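# Pull two timbers from roller feed onto rack

## Task

Two timbers sit side by side in a stopped powered roller feed, almost all the way through, with only their ends still held by the rollers. Pressing the green button runs the feed and pressing the red button stops it. Get each timber lying across both hooks of the rack next to the outfeed so that neither timber rests on the other, and leave the feed stopped when finished.

## Robot and tools

ROBOTS. Three identical i2rt Big YAM arms, arm1, arm2 and arm3. Each has six revolute joints, a two-finger gripper and a wrist camera. The hand reaches about 1.0 m from the joint1 axis. Foot (base_link) poses in the scene frame, in metres, with quaternions as wxyz: arm1 at (-0.142, +0.806, +0.874), quat (+0.746, -0.004, -0.004, -0.666). arm2 at (+1.110, -0.719, +0.712), quat (+0.623, -0.004, -0.007, +0.782). arm3 at (-0.225, -0.825, +0.863), quat (+0.745, +0.004, -0.004, +0.667). Each foot faces along its own +x.

FRAME. There is a single scene frame with its origin on the floor and +z up. The hand point lies between the finger pads, roughly 1 cm behind the tips. The fingers extend along the hand's +z axis and open and close along its y axis. Reported hand positions get less accurate at long reach.

JOINTS. Values are absolute radians, with the done tolerance in brackets. joint1_rad runs from -2.879 to 2.879 (0.045) and is the base yaw: positive is counter-clockwise from above, and 0 points the arm along its foot's +x. joint2_rad runs from 0 to 3.141 (0.14) and is the shoulder: 0 is upper arm back and near level, and larger values raise it and bring it forward. joint3_rad runs from 0 to 3.019 (0.09) and is the elbow: 0 is folded and larger values open it. joint4_rad runs from -1.692 to 1.57 (0.055) and is hand pitch, where positive tips the fingers up. joint5_rad runs from -1.57 to 1.57 (0.03) and is sideways hand swing, where positive goes to the arm's right. joint6_rad runs from -2.094 to 2.094 (0.035) and is hand roll, where positive is clockwise viewed from behind. gripper_m runs from 0 to 0.093 (0.003) and is the absolute fingertip gap in metres. Each finger pushes with roughly 50 to 64 N.

TOOL move. Takes optional keys arm1, arm2, arm3 and cameras, one object per robot. An arm you do not name gets no new command. Inside an arm object:
- joints: a map from joint name to absolute target, for any subset of the seven keys.
- target: a list of 7 numbers [x, y, z, qw, qx, qy, qz]. This is an absolute hand pose in the scene frame, in metres, in the same form as the printed hand line. The hand travels in a straight line toward it, starting from its current hand_target. When target is given, joints may hold only gripper_m; anything else is refused.
- speed: top path speed, 0.002 to 0.5 m/s, default 0.25. It is only valid alongside target. Rotation is capped at twice this value in rad/s.
- min_time_s: 0.1 to 8 s. It sets a minimum duration for that arm's joint motions in this action.
Every motion in one action starts at once. Hand paths finish together, paced by the slowest one, and each lasts 0.5 to 10 s. No action runs past 15 s. Paths do not steer around obstacles or other arms. At every step the pose is clipped to 100 mm and 20 degrees from the measured pose, so hands lag, drift and can overshoot, especially near full stretch. Expect a centimetre or more of error. Joint moves between two postures can swing the hand wide. Unknown keys make a call invalid. Out-of-range values get it refused, and a refusal cancels the rest of that reply's move, wait and finished_scene calls.
cameras: a list drawn from arm1_cam_wrist, arm2_cam_wrist, arm3_cam_wrist, cam_button, cam_end, cam_end2, cam_over, cam_side, or all. [] returns no images. When the key is absent, an empty move returns all cameras and an action returns none. A move with no action returns the full state, including the scene number.

TOOL wait: seconds from 0 to 10, plus optional cameras. It issues no new command. TOOL zoom_image: camera and region [x0, y0, x1, y1] in pixels with the origin top-left, no larger than 504 by 504, taken from that camera's latest image. TOOL finished_scene: scene is the current scene's number. It is final, so put nothing after it.

RESULTS. Each robot gets state lines: joint_positions, Joint velocities (rad/s, m/s for the gripper; "within noise" means still), joint torques (N m, positive toward a larger joint value; values 3 and 4 wrap at ±28), hand, hand_target, joint_status, hand_status and on_its_own. The "move" line gives each commanded arm as done or its worst status, for example "move: arm1 done; arm2 time_out". "as last shown" marks arms this action did not command; their status reads "not commanded". The "pictures" line lists the image order, and images can lag the state slightly. Status words: off_target means the joint stopped short and may still be pushing. time_out means the joint keeps pushing toward a nearby clipped target; to relieve it, send the joint its reported position. "joint command not followed" or "pose unreachable" means a self- or inter-arm collision check held the targets, and joints then show not_followed and may keep trying. limit_stop_at_motor_heat means a heat fault stopped the joint; resend the target afterwards. In on_its_own, "held at" gives the target the joint is holding, not its reading.

GRIPPER. When gripping a rigid part hard, gripper_m reads up to 0.005 below the part width (on some units up to 0.002 above). Closed on nothing it reads 0 to 0.003. A target a little below the first-contact reading gives a light grip. About 0.005 below it gives full force. To release, command well above the reading.

CAUTIONS. Arms keep pushing after contact and can push hard. Clamping, stretching, or straining against an unreachable pose heats the motors. A MOTOR HOT line warns at 85 °C, and at 100 °C that arm goes limp and drops whatever it holds for 30 to 60 s or more. Do not press two robots together, and do not close a gripper on another arm's fingers. The collision check can react too late and ignores fingers, gripper housings and wrist cameras. Do not strike fixed or heavy objects, let timber fall or drop, release it while it is moving, or push anything out of the work area. Loose objects sometimes get nudged on their own. Each arm holds its last command between calls. Finish with both timbers resting on both hooks and the feed stopped with the red button.

Each tool is called after ">>>" by a JSON object that holds its "name" and its "arguments", one argument or row to a line.

## Session

>>> {"name": "move", "arguments": {
  "arm1": {"target": [-0.09, 0.115, 0.88, 0, 1, 0, 0], "speed": 0.3},
  "arm3": {"target": [-0.09, -0.115, 0.88, 0, 1, 0, 0], "speed": 0.3},
  "arm2": {"target": [0.955, -0.376, 0.89, 0, 1, 0, 0], "joints": {"gripper_m": 0.0}, "speed": 0.3},
  "cameras": ["all"]
}}

>>> {"name": "zoom_image", "arguments": {
  "camera": "cam_over",
  "region": [140, 90, 540, 390]
}}

>>> {"name": "zoom_image", "arguments": {
  "camera": "cam_button",
  "region": [180, 100, 480, 400]
}}

Scene clock: 3.73 s.
Joint torques (N m): arm1=[0.85 -20.95 13.3 -0.35 -0.09 0.08] | arm2=[-1.55 -9.82 8.55 0.44 -0.01 0.02] | arm3=[-1.14 -18.2 11.85 0.32 -0.06 -0.05]
Heat: arm1: hottest joint2_rad 23 °C; arm2: hottest joint3_rad 23 °C; arm3: hottest joint3_rad 25 °C.
move: arm1 off_target; arm2 off_target; arm3 off_target
Joint velocities: within noise
arm1.joint_positions: joint1_rad=-0.043 joint2_rad=+2.312 joint3_rad=+1.982 joint4_rad=-1.272 joint5_rad=+0.004 joint6_rad=+1.639 gripper_m=+0.09396
arm1.joint_status: not commanded
arm1.hand: x=-0.0951 y=+0.1266 z=+0.8743 quat_wxyz=(+0.009, -1.000, -0.001, +0.002) (m; scene frame)
arm1.hand_target: x=-0.0901 y=+0.1155 z=+0.8802 quat_wxyz=(+0.000, -1.000, +0.000, +0.000) (m; scene frame)
arm1.hand_status: off_target (0.014 m and 1.1 deg from the pose sent, 0.711 m and 66.6 deg at the start)
arm2.joint_positions: joint1_rad=+0.177 joint2_rad=+1.352 joint3_rad=+1.100 joint4_rad=-1.347 joint5_rad=-0.017 joint6_rad=-1.147 gripper_m=+0.00051
arm2.joint_status: all done
arm2.hand: x=+0.9616 y=-0.3814 z=+0.8840 quat_wxyz=(+0.013, +1.000, -0.011, +0.005) (m; scene frame)
arm2.hand_target: x=+0.9551 y=-0.3762 z=+0.8901 quat_wxyz=(+0.000, +1.000, +0.000, +0.000) (m; scene frame)
arm2.hand_status: off_target (0.010 m and 2.1 deg from the pose sent, 0.412 m and 71.4 deg at the start)
arm3.joint_positions: joint1_rad=-0.084 joint2_rad=+2.389 joint3_rad=+2.171 joint4_rad=-1.377 joint5_rad=-0.002 joint6_rad=-1.748 gripper_m=+0.09396
arm3.joint_status: not commanded
arm3.hand: x=-0.0871 y=-0.1268 z=+0.8808 quat_wxyz=(+0.005, +1.000, -0.009, -0.003) (m; scene frame)
arm3.hand_target: x=-0.0902 y=-0.1156 z=+0.8800 quat_wxyz=(-0.001, +1.000, +0.000, +0.000) (m; scene frame)
arm3.hand_status: off_target (0.012 m and 1.2 deg from the pose sent, 0.740 m and 78.0 deg at the start)
pictures: arm1_cam_wrist, arm2_cam_wrist, arm3_cam_wrist, cam_button, cam_end, cam_end2, cam_over, cam_side

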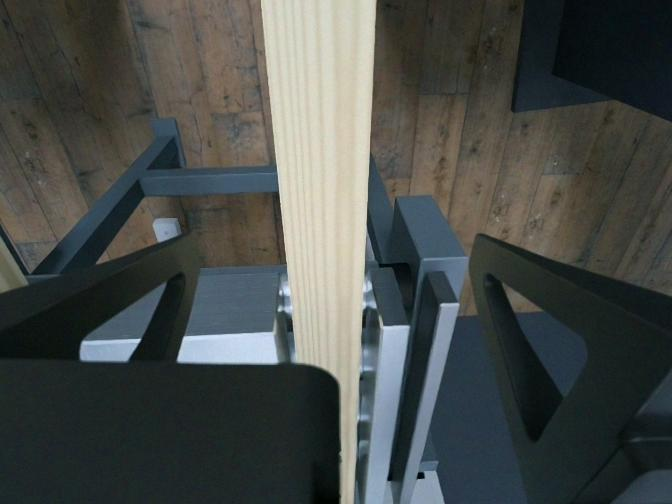

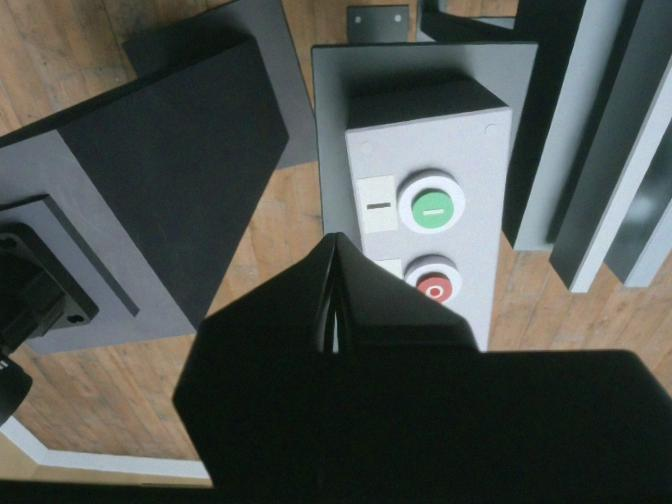

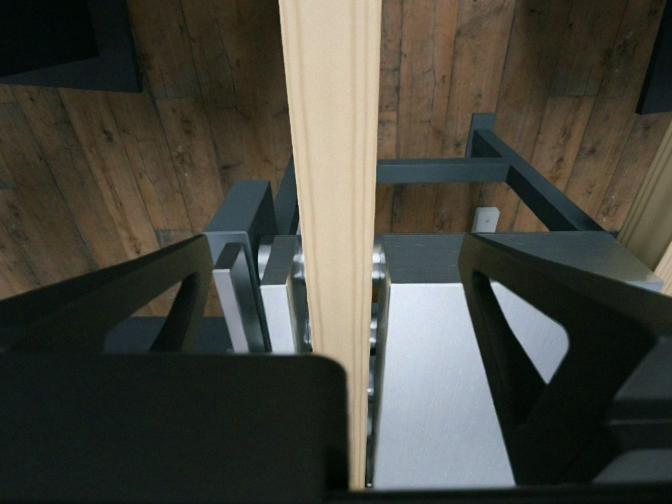

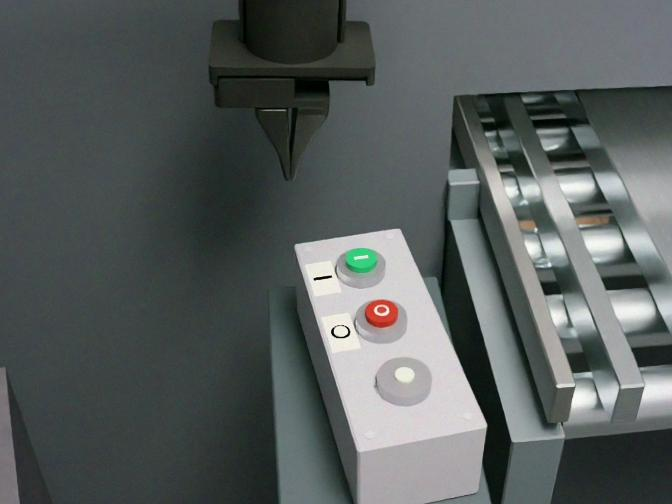

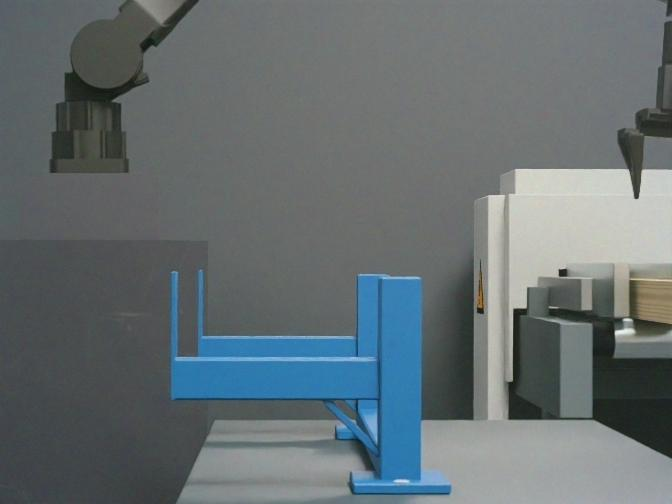

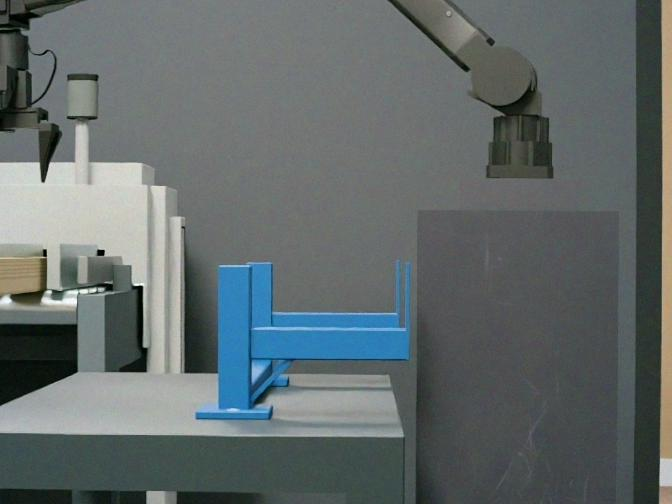

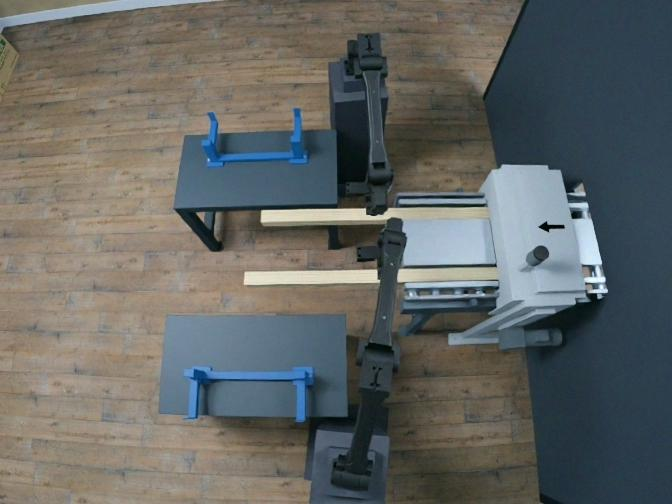

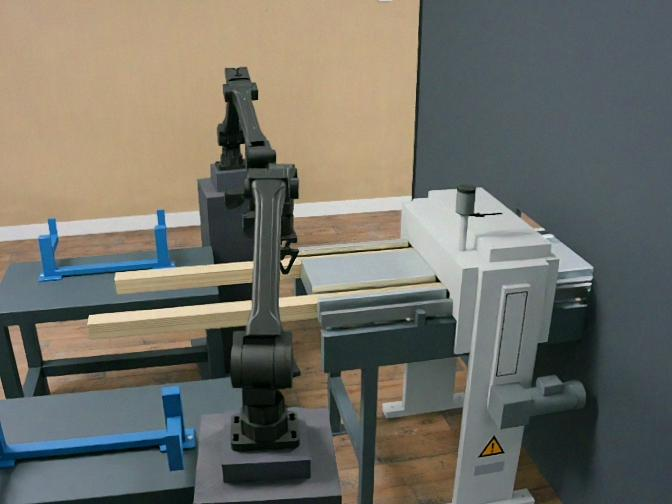

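Scaled by 1.260 from the camera's 672x504 image, which has a finer 960x720 frame.

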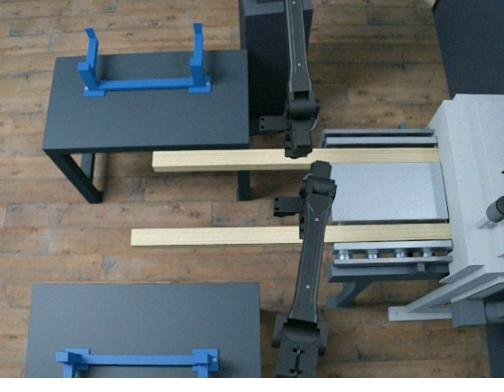

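Scaled by 1.680 from the camera's 672x504 image, which has a finer 960x720 frame.

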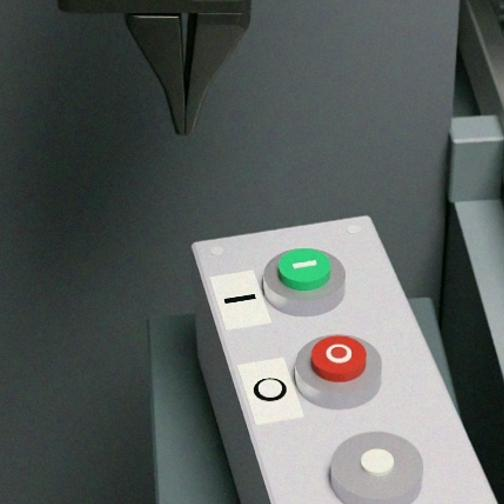

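>>> {"name": "move", "arguments": {
  "arm1": {"target": [-0.07, 0.121, 0.78, 0, 1, 0, 0], "speed": 0.15},
  "arm3": {"target": [-0.11, -0.108, 0.79, 0, 1, 0, 0], "speed": 0.15},
  "arm2": {"target": [0.968, -0.326, 0.84, 0, 1, 0, 0], "speed": 0.15},
  "cameras": ["arm1_cam_wrist", "arm2_cam_wrist", "arm3_cam_wrist", "cam_button"]
}}

Scene clock: 67.63 s.
Joint torques (N m): arm1=[1.26 -21.77 9.78 0.58 -0.1 0.07] | arm2=[-3.19 -10.99 9.2 0.47 -0.05 0.02] | arm3=[-1.38 -18.61 8.98 0.9 -0.08 0.14]
Heat: arm1: hottest joint2_rad 27 °C; arm2: hottest joint3_rad 27 °C; arm3: hottest joint3_rad 39 °C.
move: arm1 done; arm2 off_target; arm3 off_target
Joint velocities: within noise
arm1.joint_positions: joint1_rad=-0.014 joint2_rad=+2.423 joint3_rad=+1.934 joint4_rad=-1.104 joint5_rad=+0.003 joint6_rad=+1.669 gripper_m=+0.09396
arm1.joint_status: not commanded
arm1.hand: x=-0.0753 y=+0.1253 z=+0.7830 quat_wxyz=(+0.005, -1.000, +0.000, +0.002) (m; scene frame)
arm1.hand_target: x=-0.0701 y=+0.1211 z=+0.7802 quat_wxyz=(+0.000, -1.000, +0.000, +0.000) (m; scene frame)
arm1.hand_status: done (0.007 m and 0.6 deg from the pose sent, 0.098 m and 1.1 deg at the start)
arm2.joint_positions: joint1_rad=+0.123 joint2_rad=+1.492 joint3_rad=+1.100 joint4_rad=-1.215 joint5_rad=-0.016 joint6_rad=-1.222 gripper_m=+0.00051
arm2.joint_status: not commanded
arm2.hand: x=+0.9688 y=-0.3409 z=+0.8323 quat_wxyz=(+0.017, +1.000, -0.001, +0.006) (m; scene frame)
arm2.hand_target: x=+0.9682 y=-0.3264 z=+0.8402 quat_wxyz=(+0.000, +1.000, +0.000, +0.000) (m; scene frame)
arm2.hand_status: off_target (0.017 m and 2.0 deg from the pose sent, 0.071 m and 2.1 deg at the start)
arm3.joint_positions: joint1_rad=-0.052 joint2_rad=+2.498 joint3_rad=+2.160 joint4_rad=-1.245 joint5_rad=-0.002 joint6_rad=-1.738 gripper_m=+0.09396
arm3.joint_status: not commanded
arm3.hand: x=-0.1074 y=-0.1109 z=+0.8004 quat_wxyz=(+0.000, +1.000, +0.002, -0.001) (m; scene frame)
arm3.hand_target: x=-0.1101 y=-0.1083 z=+0.7900 quat_wxyz=(+0.000, +1.000, +0.000, +0.000) (m; scene frame)
arm3.hand_status: off_target (0.011 m and 0.3 deg from the pose sent, 0.095 m and 1.2 deg at the start)
pictures: arm1_cam_wrist, arm2_cam_wrist, arm3_cam_wrist, cam_button

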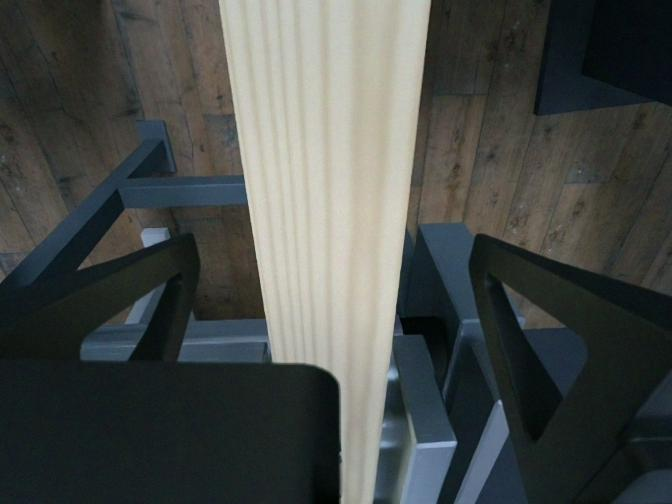

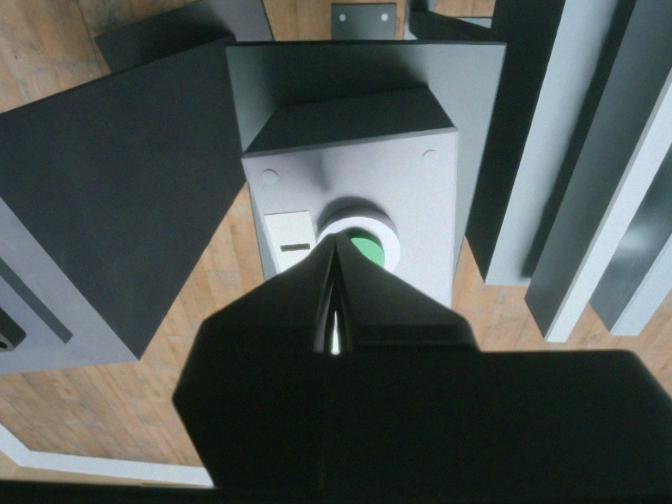

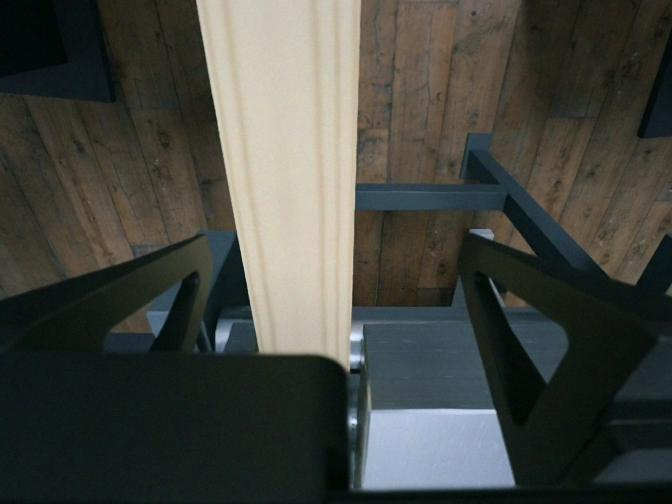

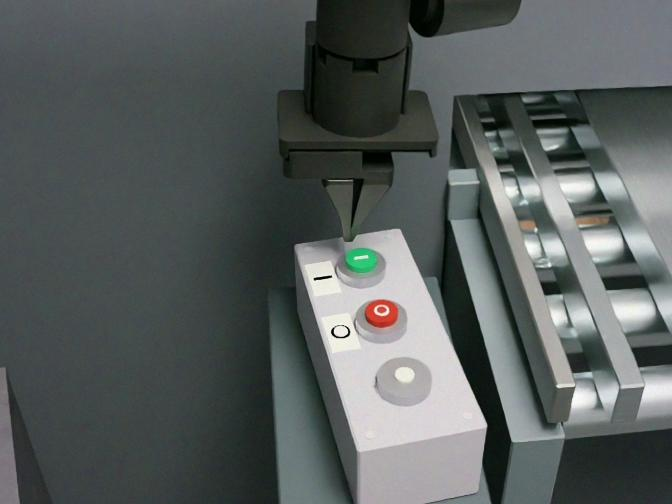

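>>> {"name": "move", "arguments": {
  "arm1": {"target": [-0.07, 0.119, 0.733, 0, 1, 0, 0], "speed": 0.12},
  "arm3": {"target": [-0.11, -0.126, 0.740, 0, 1, 0, 0], "speed": 0.12},
  "arm2": {"target": [0.967, -0.328, 0.83, 0, 1, 0, 0], "speed": 0.1},
  "cameras": ["arm1_cam_wrist", "arm3_cam_wrist", "cam_button"]
}}

Scene clock: 85.10 s.
Joint torques (N m): arm1=[0.97 -21.13 10.35 0.55 -0.08 0.05] | arm2=[-2.9 -10.58 7.72 0.51 -0.06 0.06] | arm3=[-1.67 -18.61 7.57 0.95 -0.08 0.1]
Heat: arm1: hottest joint3_rad 29 °C; arm2: hottest joint3_rad 28 °C; arm3: hottest joint3_rad 38 °C.
move: arm1 done; arm2 done; arm3 off_target
Joint velocities: within noise
arm1.joint_positions: joint1_rad=-0.014 joint2_rad=+2.497 joint3_rad=+1.934 joint4_rad=-1.039 joint5_rad=+0.003 joint6_rad=+1.669 gripper_m=+0.09396
arm1.joint_status: not commanded
arm1.hand: x=-0.0755 y=+0.1272 z=+0.7342 quat_wxyz=(+0.009, -1.000, +0.000, +0.002) (m; scene frame)
arm1.hand_target: x=-0.0701 y=+0.1192 z=+0.7331 quat_wxyz=(+0.000, -1.000, +0.000, +0.000) (m; scene frame)
arm1.hand_status: done (0.010 m and 1.1 deg from the pose sent, 0.051 m and 0.6 deg at the start)
arm2.joint_positions: joint1_rad=+0.123 joint2_rad=+1.493 joint3_rad=+1.100 joint4_rad=-1.188 joint5_rad=-0.016 joint6_rad=-1.222 gripper_m=+0.00051
arm2.joint_status: not commanded
arm2.hand: x=+0.9665 y=-0.3345 z=+0.8314 quat_wxyz=(+0.005, +1.000, +0.000, +0.001) (m; scene frame)
arm2.hand_target: x=+0.9671 y=-0.3281 z=+0.8299 quat_wxyz=(+0.000, +1.000, +0.000, +0.000) (m; scene frame)
arm2.hand_status: done (0.007 m and 0.5 deg from the pose sent, 0.013 m and 2.0 deg at the start)
arm3.joint_positions: joint1_rad=-0.052 joint2_rad=+2.505 joint3_rad=+2.051 joint4_rad=-1.114 joint5_rad=-0.002 joint6_rad=-1.738 gripper_m=+0.09396
arm3.joint_status: not commanded
arm3.hand: x=-0.1094 y=-0.1224 z=+0.7567 quat_wxyz=(-0.008, +1.000, +0.002, +0.000) (m; scene frame)
arm3.hand_target: x=-0.1101 y=-0.1263 z=+0.7403 quat_wxyz=(+0.000, +1.000, +0.000, +0.000) (m; scene frame)
arm3.hand_status: off_target (0.017 m and 0.9 deg from the pose sent, 0.062 m and 0.3 deg at the start)
pictures: arm1_cam_wrist, arm3_cam_wrist, cam_button

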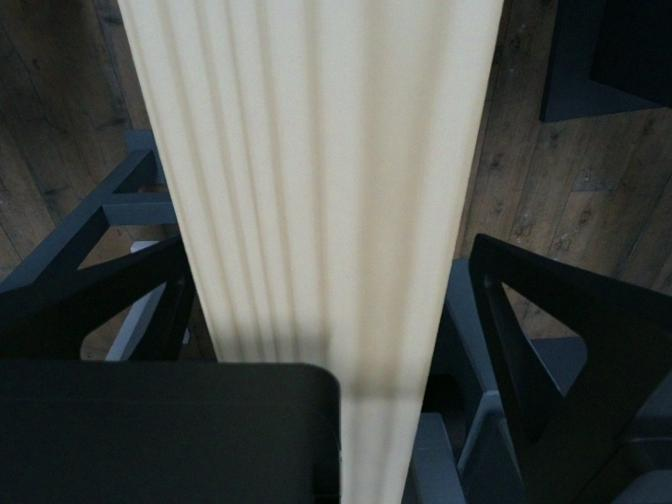

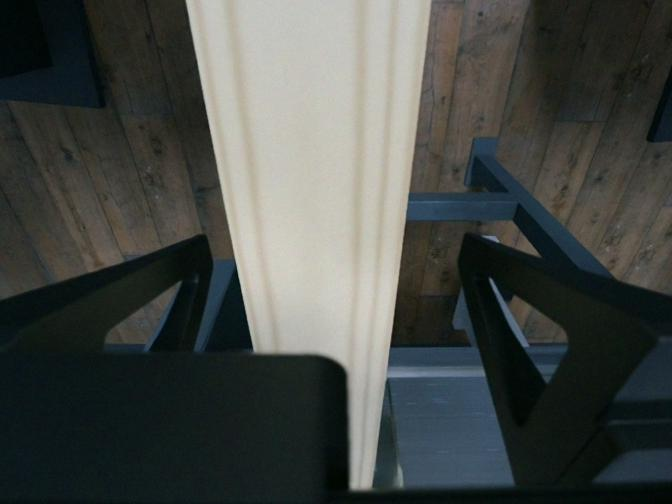

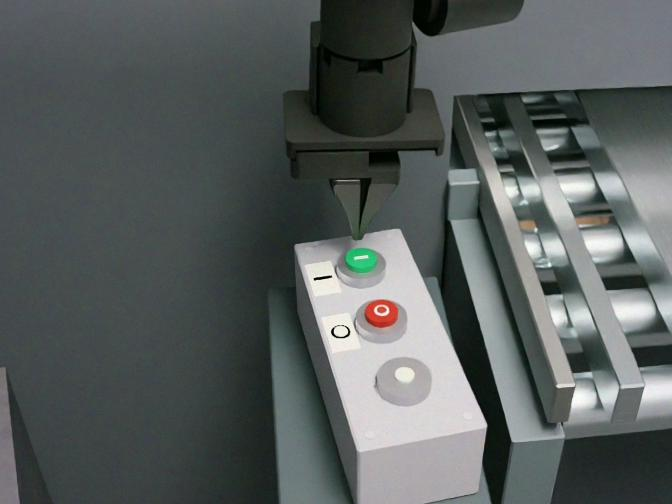

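>>> {"name": "move", "arguments": {
  "arm3": {"target": [-0.11, -0.131, 0.724, 0, 1, 0, 0], "speed": 0.1},
  "arm2": {"target": [0.967, -0.325, 0.828, 0, 1, 0, 0], "speed": 0.1}
}}

>>> {"name": "move", "arguments": {
  "arm1": {"joints": {"gripper_m": 0.045}},
  "arm3": {"joints": {"gripper_m": 0.045}}
}}

>>> {"name": "move", "arguments": {
  "arm1": {"target": [-0.12, 0.119, 0.765, 0, 1, 0, 0], "speed": 0.1},
  "arm3": {"target": [-0.15, -0.128, 0.775, 0, 1, 0, 0], "speed": 0.1},
  "arm2": {"target": [0.968, -0.325, 0.798, 0, 1, 0, 0], "speed": 0.06},
  "cameras": ["cam_button", "cam_over", "cam_side"]
}}

Scene clock: 102.83 s.
Joint torques (N m): arm1=[0.91 -21.77 10.36 0.51 -0.08 0.06] | arm2=[-3.02 -10.75 8.01 0.5 -0.06 0.04] | arm3=[-1.85 -18.32 7.32 0.95 -0.08 0.09]
Heat: arm1: hottest joint2_rad 32 °C; arm2: hottest joint3_rad 28 °C; arm3: hottest joint3_rad 35 °C.
move: arm2 done; arm3 off_target
Joint velocities: within noise
arm1: as last shown
arm2.joint_positions: joint1_rad=+0.123 joint2_rad=+1.503 joint3_rad=+1.100 joint4_rad=-1.183 joint5_rad=-0.016 joint6_rad=-1.222 gripper_m=+0.00051
arm2.joint_status: not commanded
arm2.hand: x=+0.9662 y=-0.3335 z=+0.8277 quat_wxyz=(+0.007, +1.000, +0.000, +0.002) (m; scene frame)
arm2.hand_target: x=+0.9671 y=-0.3252 z=+0.8280 quat_wxyz=(+0.000, +1.000, +0.000, +0.000) (m; scene frame)
arm2.hand_status: done (0.009 m and 0.8 deg from the pose sent, 0.010 m and 0.5 deg at the start)
arm3.joint_positions: joint1_rad=-0.052 joint2_rad=+2.512 joint3_rad=+2.025 joint4_rad=-1.077 joint5_rad=-0.002 joint6_rad=-1.738 gripper_m=+0.09396
arm3.joint_status: not commanded
arm3.hand: x=-0.1099 y=-0.1256 z=+0.7434 quat_wxyz=(-0.010, +1.000, +0.002, +0.000) (m; scene frame)
arm3.hand_target: x=-0.1101 y=-0.1315 z=+0.7243 quat_wxyz=(+0.000, +1.000, +0.000, +0.000) (m; scene frame)
arm3.hand_status: off_target (0.020 m and 1.1 deg from the pose sent, 0.034 m and 0.9 deg at the start)
pictures: none

Scene clock: 103.57 s.
Joint torques (N m): arm1=[0.85 -21.54 10.37 0.21 -0.09 0.11] | arm2=[-3.08 -10.7 8.01 0.5 -0.06 0.04] | arm3=[-1.85 -18.32 7.54 0.98 -0.11 0.09]
Heat: arm1: hottest joint2_rad 32 °C; arm2: hottest joint3_rad 28 °C; arm3: hottest joint3_rad 35 °C.
move: arm1 off_target; arm3 off_target
Joint velocities: within noise
arm1.joint_positions: joint1_rad=-0.014 joint2_rad=+2.497 joint3_rad=+1.934 joint4_rad=-1.032 joint5_rad=+0.003 joint6_rad=+1.663 gripper_m=+0.04925
arm1.joint_status: gripper_m off_target (ended at +0.04927, target +0.04500)
arm1.hand: x=-0.0753 y=+0.1254 z=+0.7342 quat_wxyz=(+0.006, -1.000, -0.003, +0.002) (m; scene frame)
arm1.hand_target: x=-0.0701 y=+0.1192 z=+0.7331 quat_wxyz=(+0.000, -1.000, +0.000, +0.000) (m; scene frame)
arm1.hand_status: not commanded
arm2: as last shown
arm2.hand: x=+0.9663 y=-0.3335 z=+0.8277 quat_wxyz=(+0.007, +1.000, +0.000, +0.002) (m; scene frame)
arm2.hand_target: x=+0.9672 y=-0.3251 z=+0.8280 quat_wxyz=(+0.000, +1.000, +0.000, +0.000) (m; scene frame)
arm3.joint_positions: joint1_rad=-0.052 joint2_rad=+2.512 joint3_rad=+2.022 joint4_rad=-1.078 joint5_rad=+0.000 joint6_rad=-1.738 gripper_m=+0.05072
arm3.joint_status: gripper_m off_target (ended at +0.05074, target +0.04500)
arm3.hand: x=-0.1100 y=-0.1272 z=+0.7424 quat_wxyz=(-0.008, +1.000, +0.002, +0.000) (m; scene frame)
arm3.hand_target: x=-0.1101 y=-0.1315 z=+0.7243 quat_wxyz=(+0.000, +1.000, +0.000, +0.000) (m; scene frame)
arm3.hand_status: not commanded
pictures: none

Scene clock: 104.73 s.
Joint torques (N m): arm1=[-4.66 -25.64 8.38 -1.32 0.21 -0.45] | arm2=[-3.14 -9.7 5.39 1.26 -0.06 0.03] | arm3=[2.32 -23.59 7.02 -1.07 -0.36 0.59]
Heat: arm1: hottest joint2_rad 32 °C; arm2: hottest joint3_rad 28 °C; arm3: hottest joint3_rad 35 °C.
move: arm1 off_target; arm2 off_target; arm3 off_target
Joint velocities: within noise
arm1.joint_positions: joint1_rad=-0.023 joint2_rad=+2.494 joint3_rad=+1.934 joint4_rad=-1.032 joint5_rad=-0.003 joint6_rad=+1.655 gripper_m=+0.04919
arm1.joint_status: not commanded
arm1.hand: x=-0.0804 y=+0.1243 z=+0.7357 quat_wxyz=(+0.005, -1.000, -0.003, -0.001) (m; scene frame)
arm1.hand_target: x=-0.1191 y=+0.1195 z=+0.7635 quat_wxyz=(+0.000, -1.000, +0.001, +0.000) (m; scene frame)
arm1.hand_status: off_target (0.050 m and 0.7 deg from the pose sent, 0.055 m and 0.8 deg at the start)
arm2.joint_positions: joint1_rad=+0.123 joint2_rad=+1.519 joint3_rad=+1.087 joint4_rad=-1.123 joint5_rad=-0.016 joint6_rad=-1.222 gripper_m=+0.00051
arm2.joint_status: not commanded
arm2.hand: x=+0.9632 y=-0.3248 z=+0.8167 quat_wxyz=(-0.008, +1.000, +0.000, -0.003) (m; scene frame)
arm2.hand_target: x=+0.9682 y=-0.3258 z=+0.7985 quat_wxyz=(+0.000, +1.000, +0.000, +0.000) (m; scene frame)
arm2.hand_status: off_target (0.019 m and 0.9 deg from the pose sent, 0.031 m and 0.8 deg at the start)
arm3.joint_positions: joint1_rad=-0.045 joint2_rad=+2.508 joint3_rad=+2.020 joint4_rad=-1.087 joint5_rad=+0.006 joint6_rad=-1.733 gripper_m=+0.05072
arm3.joint_status: not commanded
arm3.hand: x=-0.1139 y=-0.1286 z=+0.7446 quat_wxyz=(-0.004, +1.000, +0.003, +0.003) (m; scene frame)
arm3.hand_target: x=-0.1490 y=-0.1279 z=+0.7733 quat_wxyz=(+0.000, +1.000, +0.001, +0.000) (m; scene frame)
arm3.hand_status: off_target (0.047 m and 0.6 deg from the pose sent, 0.052 m and 0.9 deg at the start)
pictures: cam_button, cam_over, cam_side

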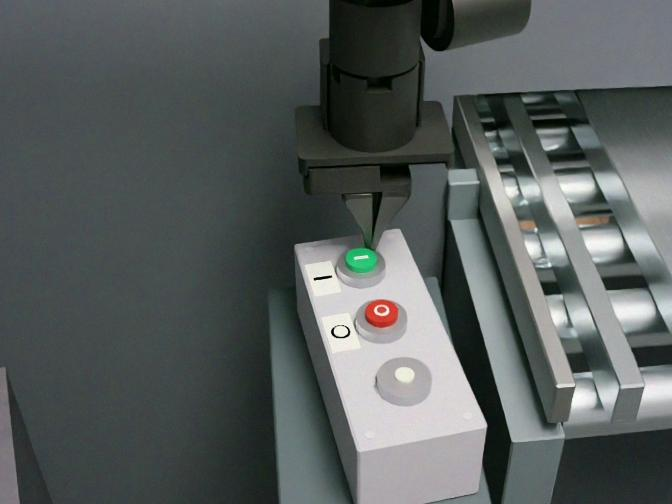

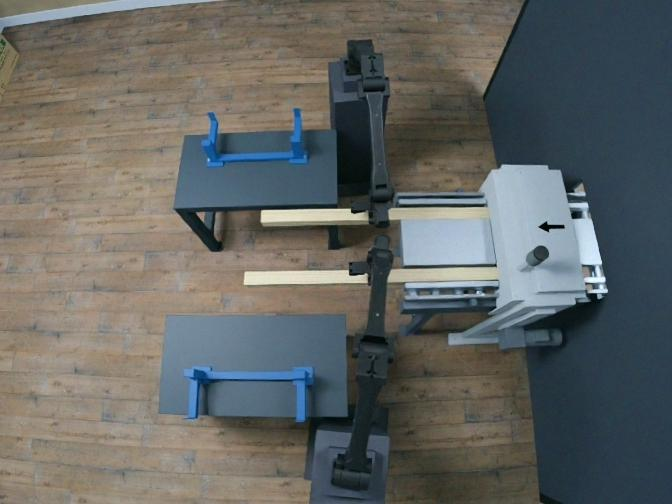

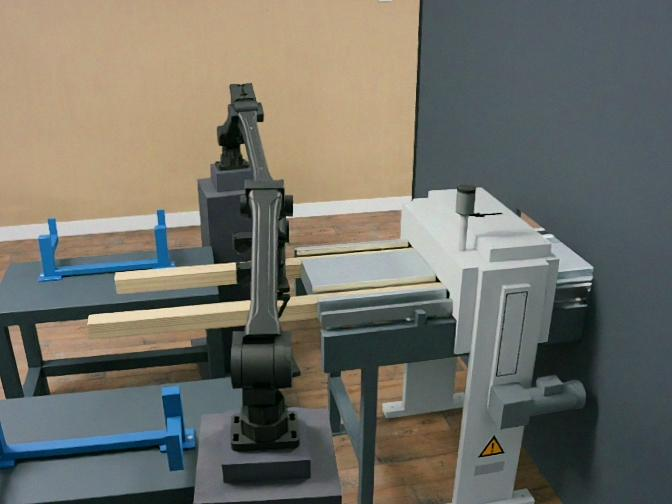

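>>> {"name": "wait", "arguments": {
  "seconds": 0.1,
  "cameras": ["cam_button", "cam_over"]
}}

>>> {"name": "zoom_image", "arguments": {
  "camera": "cam_button",
  "region": [260, 150, 460, 350]
}}

Scene clock: 115.03 s.
Joint torques (N m): arm1=[-4.84 -25.76 8.36 -1.29 0.2 -0.45] | arm2=[-3.08 -9.7 5.41 1.26 -0.07 0.04] | arm3=[2.26 -23.59 6.99 -1.09 -0.36 0.59]
Heat: arm1: hottest joint2_rad 31 °C; arm2: hottest joint3_rad 28 °C; arm3: hottest joint3_rad 34 °C.
Joint velocities: within noise
arm1.joint_positions: joint1_rad=-0.023 joint2_rad=+2.494 joint3_rad=+1.934 joint4_rad=-1.032 joint5_rad=-0.003 joint6_rad=+1.655 gripper_m=+0.04919
arm1.joint_status: not commanded
arm1.hand: x=-0.0804 y=+0.1243 z=+0.7357 quat_wxyz=(+0.005, -1.000, -0.003, -0.001) (m; scene frame)
arm1.hand_target: x=-0.1191 y=+0.1195 z=+0.7635 quat_wxyz=(+0.000, -1.000, +0.001, +0.000) (m; scene frame)
arm1.hand_status: off_target (0.050 m and 0.7 deg from the pose sent, 0.055 m and 0.8 deg at the start)
arm2.joint_positions: joint1_rad=+0.123 joint2_rad=+1.519 joint3_rad=+1.087 joint4_rad=-1.123 joint5_rad=-0.016 joint6_rad=-1.222 gripper_m=+0.00051
arm2.joint_status: not commanded
arm2.hand: x=+0.9632 y=-0.3247 z=+0.8168 quat_wxyz=(-0.008, +1.000, +0.000, -0.003) (m; scene frame)
arm2.hand_target: x=+0.9682 y=-0.3257 z=+0.7986 quat_wxyz=(+0.000, +1.000, +0.000, +0.000) (m; scene frame)
arm2.hand_status: off_target (0.019 m and 1.0 deg from the pose sent, 0.031 m and 0.8 deg at the start)
arm3.joint_positions: joint1_rad=-0.045 joint2_rad=+2.508 joint3_rad=+2.020 joint4_rad=-1.087 joint5_rad=+0.006 joint6_rad=-1.733 gripper_m=+0.05072
arm3.joint_status: not commanded
arm3.hand: x=-0.1139 y=-0.1286 z=+0.7446 quat_wxyz=(-0.004, +1.000, +0.003, +0.003) (m; scene frame)
arm3.hand_target: x=-0.1489 y=-0.1279 z=+0.7733 quat_wxyz=(+0.000, +1.000, +0.001, +0.000) (m; scene frame)
arm3.hand_status: off_target (0.047 m and 0.6 deg from the pose sent, 0.052 m and 0.9 deg at the start)
wait: 0.10 s; at rest from the start
pictures: cam_button, cam_over

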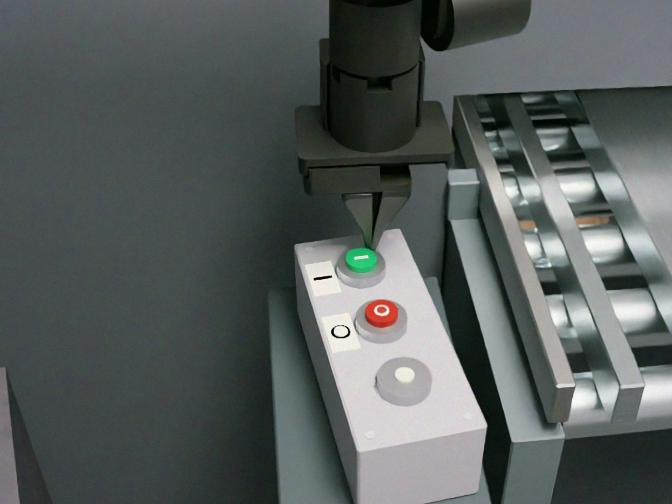

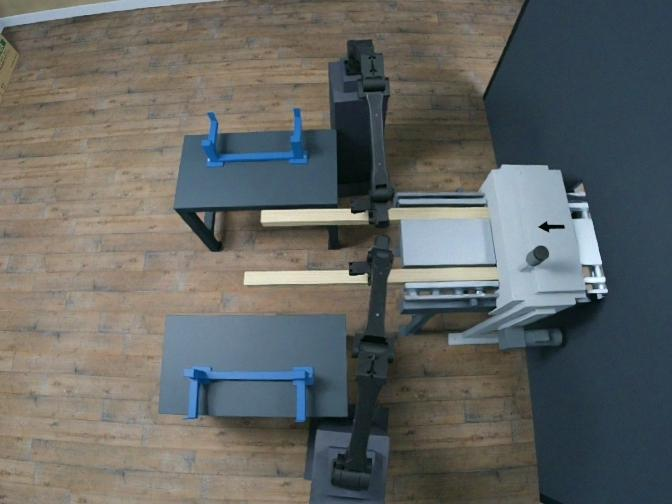

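Scaled by 2.520 from the camera's 672x504 image, which has a finer 960x720 frame.

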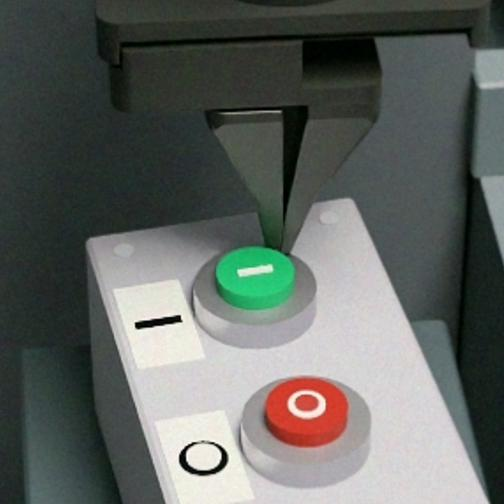

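>>> {"name": "move", "arguments": {
  "arm2": {"target": [0.968, -0.327, 0.86, 0, 1, 0, 0], "speed": 0.12}
}}

>>> {"name": "move", "arguments": {
  "arm2": {"target": [0.975, -0.331, 0.830, 0, 1, 0, 0], "speed": 0.1}
}}

>>> {"name": "move", "arguments": {
  "arm2": {"target": [0.975, -0.332, 0.797, 0, 1, 0, 0], "speed": 0.06},
  "cameras": ["cam_button", "cam_over"]
}}

Scene clock: 125.47 s.
Joint torques (N m): arm1=[-4.54 -25.58 8.32 -1.28 0.22 -0.45] | arm2=[-3.02 -12.28 11.23 -0.39 -0.02 0.03] | arm3=[2.26 -23.65 7.01 -1.07 -0.36 0.59]
Heat: arm1: hottest joint2_rad 31 °C; arm2: hottest joint3_rad 28 °C; arm3: hottest joint3_rad 34 °C.
move: arm2 off_target
Joint velocities: within noise
arm1, arm3: as last shown
arm2.joint_positions: joint1_rad=+0.123 joint2_rad=+1.488 joint3_rad=+1.103 joint4_rad=-1.246 joint5_rad=-0.016 joint6_rad=-1.223 gripper_m=+0.00051
arm2.joint_status: not commanded
arm2.hand: x=+0.9712 y=-0.3470 z=+0.8347 quat_wxyz=(+0.028, +1.000, -0.001, +0.010) (m; scene frame)
arm2.hand_target: x=+0.9685 y=-0.3282 z=+0.8601 quat_wxyz=(+0.000, +1.000, +0.000, +0.000) (m; scene frame)
arm2.hand_status: off_target (0.032 m and 3.4 deg from the pose sent, 0.044 m and 1.0 deg at the start)
pictures: none

Scene clock: 126.53 s.
Joint torques (N m): arm1=[-4.78 -25.82 8.32 -1.33 0.2 -0.43] | arm2=[-3.25 -11.16 6.48 0.53 -0.06 0.04] | arm3=[2.32 -23.59 7.02 -1.1 -0.36 0.59]
Heat: arm1: hottest joint2_rad 31 °C; arm2: hottest joint3_rad 28 °C; arm3: hottest joint3_rad 34 °C.
move: arm2 done
Joint velocities: within noise
arm1, arm3: as last shown
arm2.joint_positions: joint1_rad=+0.113 joint2_rad=+1.488 joint3_rad=+1.103 joint4_rad=-1.187 joint5_rad=-0.016 joint6_rad=-1.234 gripper_m=+0.00051
arm2.joint_status: not commanded
arm2.hand: x=+0.9701 y=-0.3319 z=+0.8343 quat_wxyz=(+0.000, +1.000, +0.000, +0.000) (m; scene frame)
arm2.hand_target: x=+0.9749 y=-0.3312 z=+0.8301 quat_wxyz=(+0.000, +1.000, +0.000, +0.000) (m; scene frame)
arm2.hand_status: done (0.007 m and 0.1 deg from the pose sent, 0.017 m and 3.4 deg at the start)
pictures: none

Scene clock: 128.27 s.
Joint torques (N m): arm1=[1.79 -25.29 10.24 -0.62 0.27 0.05] | arm2=[-3.14 -8.88 5.44 1.14 -0.07 0.05] | arm3=[-3.02 -23.06 9.02 -0.2 -0.41 0.21]
Heat: arm1: hottest joint2_rad 31 °C; arm2: hottest joint3_rad 28 °C; arm3: hottest joint2_rad 34 °C.
move: arm2 off_target
Joint velocities: within noise
arm1.joint_positions: joint1_rad=-0.091 joint2_rad=+2.491 joint3_rad=+1.911 joint4_rad=-1.048 joint5_rad=-0.005 joint6_rad=+1.607 gripper_m=+0.04909
arm1.joint_status: not commanded
arm1.hand: x=-0.1263 y=+0.1354 z=+0.7307 quat_wxyz=(+0.023, -1.000, +0.007, -0.002) (m; scene frame)
arm1.hand_target: x=-0.1193 y=+0.1196 z=+0.7637 quat_wxyz=(+0.000, -1.000, +0.001, +0.001) (m; scene frame)
arm1.hand_status: not commanded
arm2.joint_positions: joint1_rad=+0.113 joint2_rad=+1.493 joint3_rad=+1.060 joint4_rad=-1.113 joint5_rad=-0.016 joint6_rad=-1.234 gripper_m=+0.00051
arm2.joint_status: not commanded
arm2.hand: x=+0.9699 y=-0.3307 z=+0.8177 quat_wxyz=(-0.012, +1.000, +0.001, -0.005) (m; scene frame)
arm2.hand_target: x=+0.9750 y=-0.3328 z=+0.7978 quat_wxyz=(+0.000, +1.000, +0.000, +0.000) (m; scene frame)
arm2.hand_status: off_target (0.021 m and 1.5 deg from the pose sent, 0.038 m and 0.1 deg at the start)
arm3.joint_positions: joint1_rad=+0.017 joint2_rad=+2.503 joint3_rad=+1.989 joint4_rad=-1.115 joint5_rad=+0.008 joint6_rad=-1.697 gripper_m=+0.05072
arm3.joint_status: not commanded
arm3.hand: x=-0.1591 y=-0.1418 z=+0.7376 quat_wxyz=(+0.023, +1.000, +0.016, +0.001) (m; scene frame)
arm3.hand_target: x=-0.1488 y=-0.1279 z=+0.7734 quat_wxyz=(+0.000, +1.000, +0.001, +0.000) (m; scene frame)
arm3.hand_status: not commanded
pictures: cam_button, cam_over

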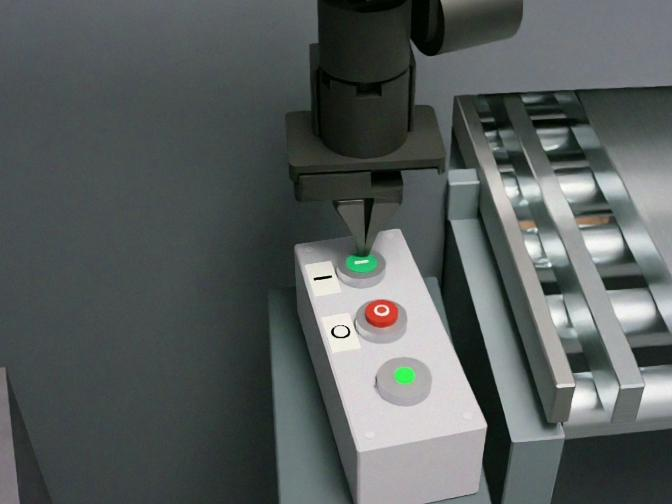

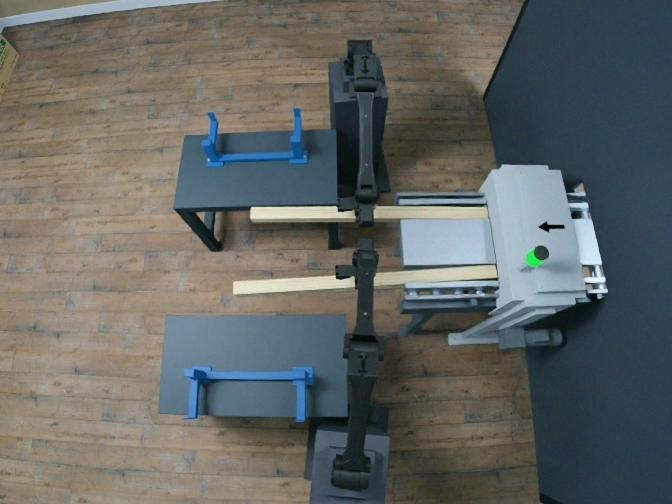

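>>> {"name": "move", "arguments": {
  "arm1": {"target": [-0.27, 0.122, 0.80, 0, 1, 0, 0], "speed": 0.15},
  "arm3": {"target": [-0.30, -0.128, 0.82, 0, 1, 0, 0], "speed": 0.15},
  "arm2": {"target": [0.972, -0.335, 0.865, 0, 1, 0, 0], "speed": 0.12},
  "cameras": ["cam_over", "cam_side"]
}}

>>> {"name": "move", "arguments": {
  "arm2": {"target": [1.033, -0.318, 0.84, 0, 1, 0, 0], "speed": 0.12}
}}

>>> {"name": "move", "arguments": {
  "arm2": {"target": [1.033, -0.318, 0.796, 0, 1, 0, 0], "speed": 0.06},
  "cameras": ["cam_button", "cam_over", "cam_side"]
}}

Scene clock: 143.43 s.
Joint torques (N m): arm1=[-1.73 -27.87 13.42 -2.56 0.16 -0.67] | arm2=[-2.61 -11.75 11.21 -0.36 -0.06 0.11] | arm3=[-1.08 -27.34 10.04 -1.42 -0.36 0.75]
Heat: arm1: hottest joint2_rad 36 °C; arm2: hottest joint3_rad 27 °C; arm3: hottest joint2_rad 34 °C.
move: arm1 off_target; arm2 off_target; arm3 off_target
Joint velocities: within noise
arm1.joint_positions: joint1_rad=-0.273 joint2_rad=+2.491 joint3_rad=+1.910 joint4_rad=-1.071 joint5_rad=+0.004 joint6_rad=+1.466 gripper_m=+0.04905
arm1.joint_status: not commanded
arm1.hand: x=-0.2481 y=+0.1497 z=+0.7305 quat_wxyz=(+0.034, -0.999, +0.027, -0.004) (m; scene frame)
arm1.hand_target: x=-0.2696 y=+0.1248 z=+0.7985 quat_wxyz=(-0.002, -1.000, +0.001, +0.002) (m; scene frame)
arm1.hand_status: off_target (0.078 m and 5.1 deg from the pose sent, 0.160 m and 2.7 deg at the start)
arm2.joint_positions: joint1_rad=+0.113 joint2_rad=+1.459 joint3_rad=+1.090 joint4_rad=-1.258 joint5_rad=-0.016 joint6_rad=-1.234 gripper_m=+0.00051
arm2.joint_status: not commanded
arm2.hand: x=+0.9774 y=-0.3531 z=+0.8414 quat_wxyz=(+0.026, +1.000, +0.000, +0.009) (m; scene frame)
arm2.hand_target: x=+0.9723 y=-0.3361 z=+0.8652 quat_wxyz=(+0.000, +1.000, +0.000, +0.000) (m; scene frame)
arm2.hand_status: off_target (0.030 m and 3.2 deg from the pose sent, 0.048 m and 1.5 deg at the start)
arm3.joint_positions: joint1_rad=+0.208 joint2_rad=+2.499 joint3_rad=+1.972 joint4_rad=-1.144 joint5_rad=-0.001 joint6_rad=-1.537 gripper_m=+0.05072
arm3.joint_status: not commanded
arm3.hand: x=-0.2899 y=-0.1555 z=+0.7350 quat_wxyz=(+0.044, +0.999, +0.032, +0.003) (m; scene frame)
arm3.hand_target: x=-0.2996 y=-0.1307 z=+0.8167 quat_wxyz=(-0.001, +1.000, +0.001, -0.002) (m; scene frame)
arm3.hand_status: off_target (0.090 m and 6.2 deg from the pose sent, 0.164 m and 3.2 deg at the start)
pictures: cam_over, cam_side

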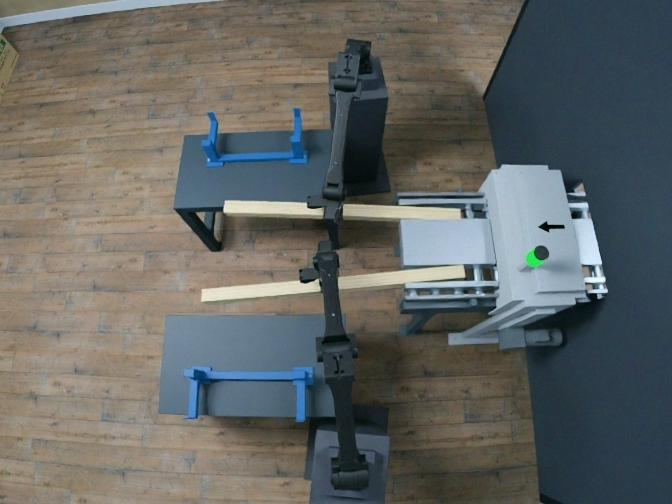

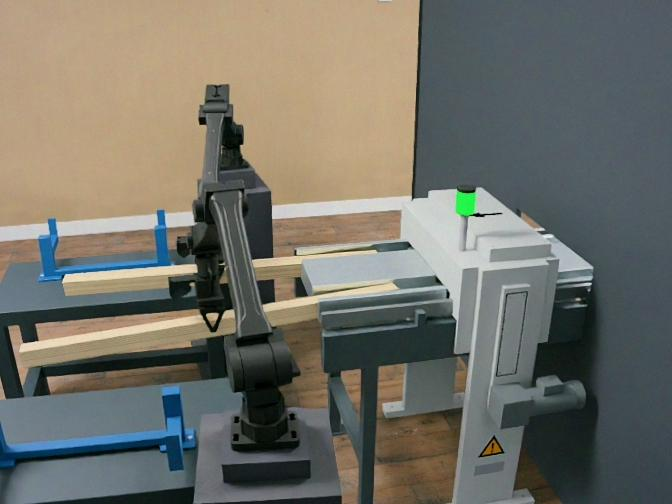

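Scene clock: 144.87 s.
Joint torques (N m): arm1=[-1.49 -27.81 13.37 -2.56 0.18 -0.69] | arm2=[-3.02 -10.23 8.21 0.49 -0.13 0.01] | arm3=[-1.14 -27.34 10.04 -1.43 -0.36 0.76]
Heat: arm1: hottest joint2_rad 36 °C; arm2: hottest joint3_rad 28 °C; arm3: hottest joint2_rad 34 °C.
move: arm2 done
Joint velocities: within noise
arm1, arm3: as last shown
arm2.joint_positions: joint1_rad=-0.036 joint2_rad=+1.467 joint3_rad=+1.090 joint4_rad=-1.213 joint5_rad=-0.013 joint6_rad=-1.379 gripper_m=+0.00051
arm2.joint_status: not commanded
arm2.hand: x=+1.0317 y=-0.3267 z=+0.8388 quat_wxyz=(+0.008, +1.000, -0.002, +0.002) (m; scene frame)
arm2.hand_target: x=+1.0330 y=-0.3181 z=+0.8401 quat_wxyz=(+0.000, +1.000, +0.000, +0.000) (m; scene frame)
arm2.hand_status: done (0.009 m and 1.0 deg from the pose sent, 0.066 m and 3.2 deg at the start)
arm3.hand_target: x=-0.2995 y=-0.1307 z=+0.8167 quat_wxyz=(-0.001, +1.000, +0.001, -0.002) (m; scene frame)
pictures: none

Scene clock: 146.10 s.
Joint torques (N m): arm1=[-1.38 -27.81 13.35 -2.59 0.18 -0.69] | arm2=[-2.84 -8.76 5.3 1.22 -0.15 0.04] | arm3=[-1.14 -27.34 10.07 -1.42 -0.35 0.76]
Heat: arm1: hottest joint2_rad 36 °C; arm2: hottest joint3_rad 28 °C; arm3: hottest joint2_rad 34 °C.
move: arm2 off_target
Joint velocities: within noise
arm1, arm3: as last shown
arm2.joint_positions: joint1_rad=-0.036 joint2_rad=+1.492 joint3_rad=+1.056 joint4_rad=-1.112 joint5_rad=-0.013 joint6_rad=-1.379 gripper_m=+0.00051
arm2.joint_status: not commanded
arm2.hand: x=+1.0300 y=-0.3156 z=+0.8175 quat_wxyz=(-0.013, +1.000, -0.001, -0.002) (m; scene frame)
arm2.hand_target: x=+1.0331 y=-0.3189 z=+0.7968 quat_wxyz=(+0.000, +1.000, +0.000, +0.000) (m; scene frame)
arm2.hand_status: off_target (0.022 m and 1.5 deg from the pose sent, 0.044 m and 1.0 deg at the start)
pictures: cam_button, cam_over, cam_side

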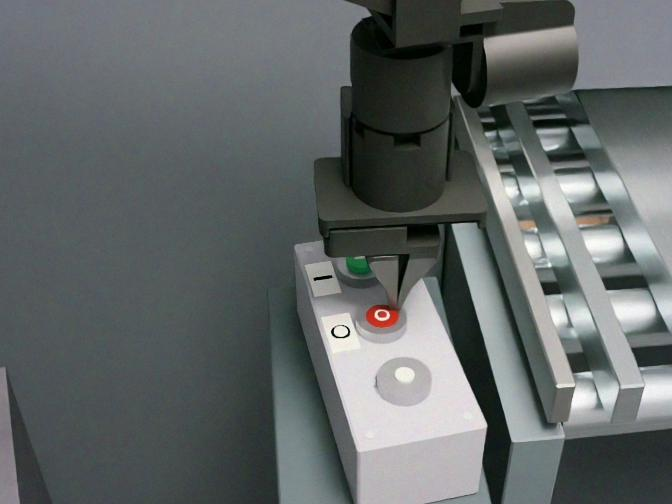

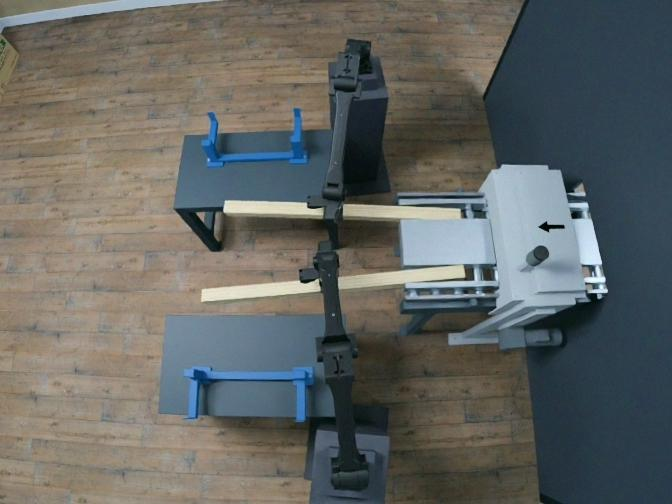

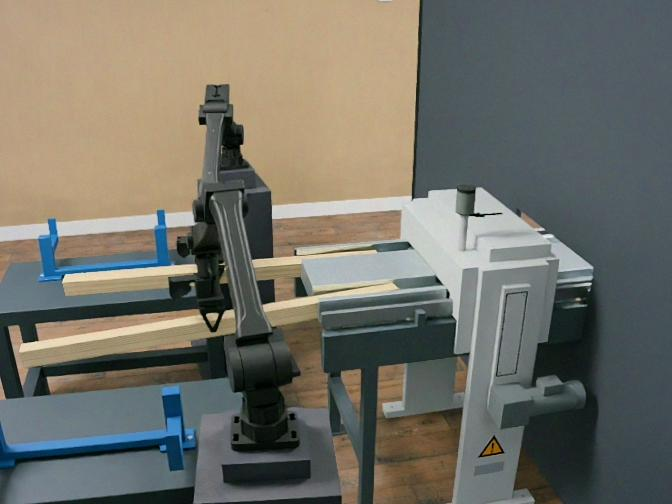

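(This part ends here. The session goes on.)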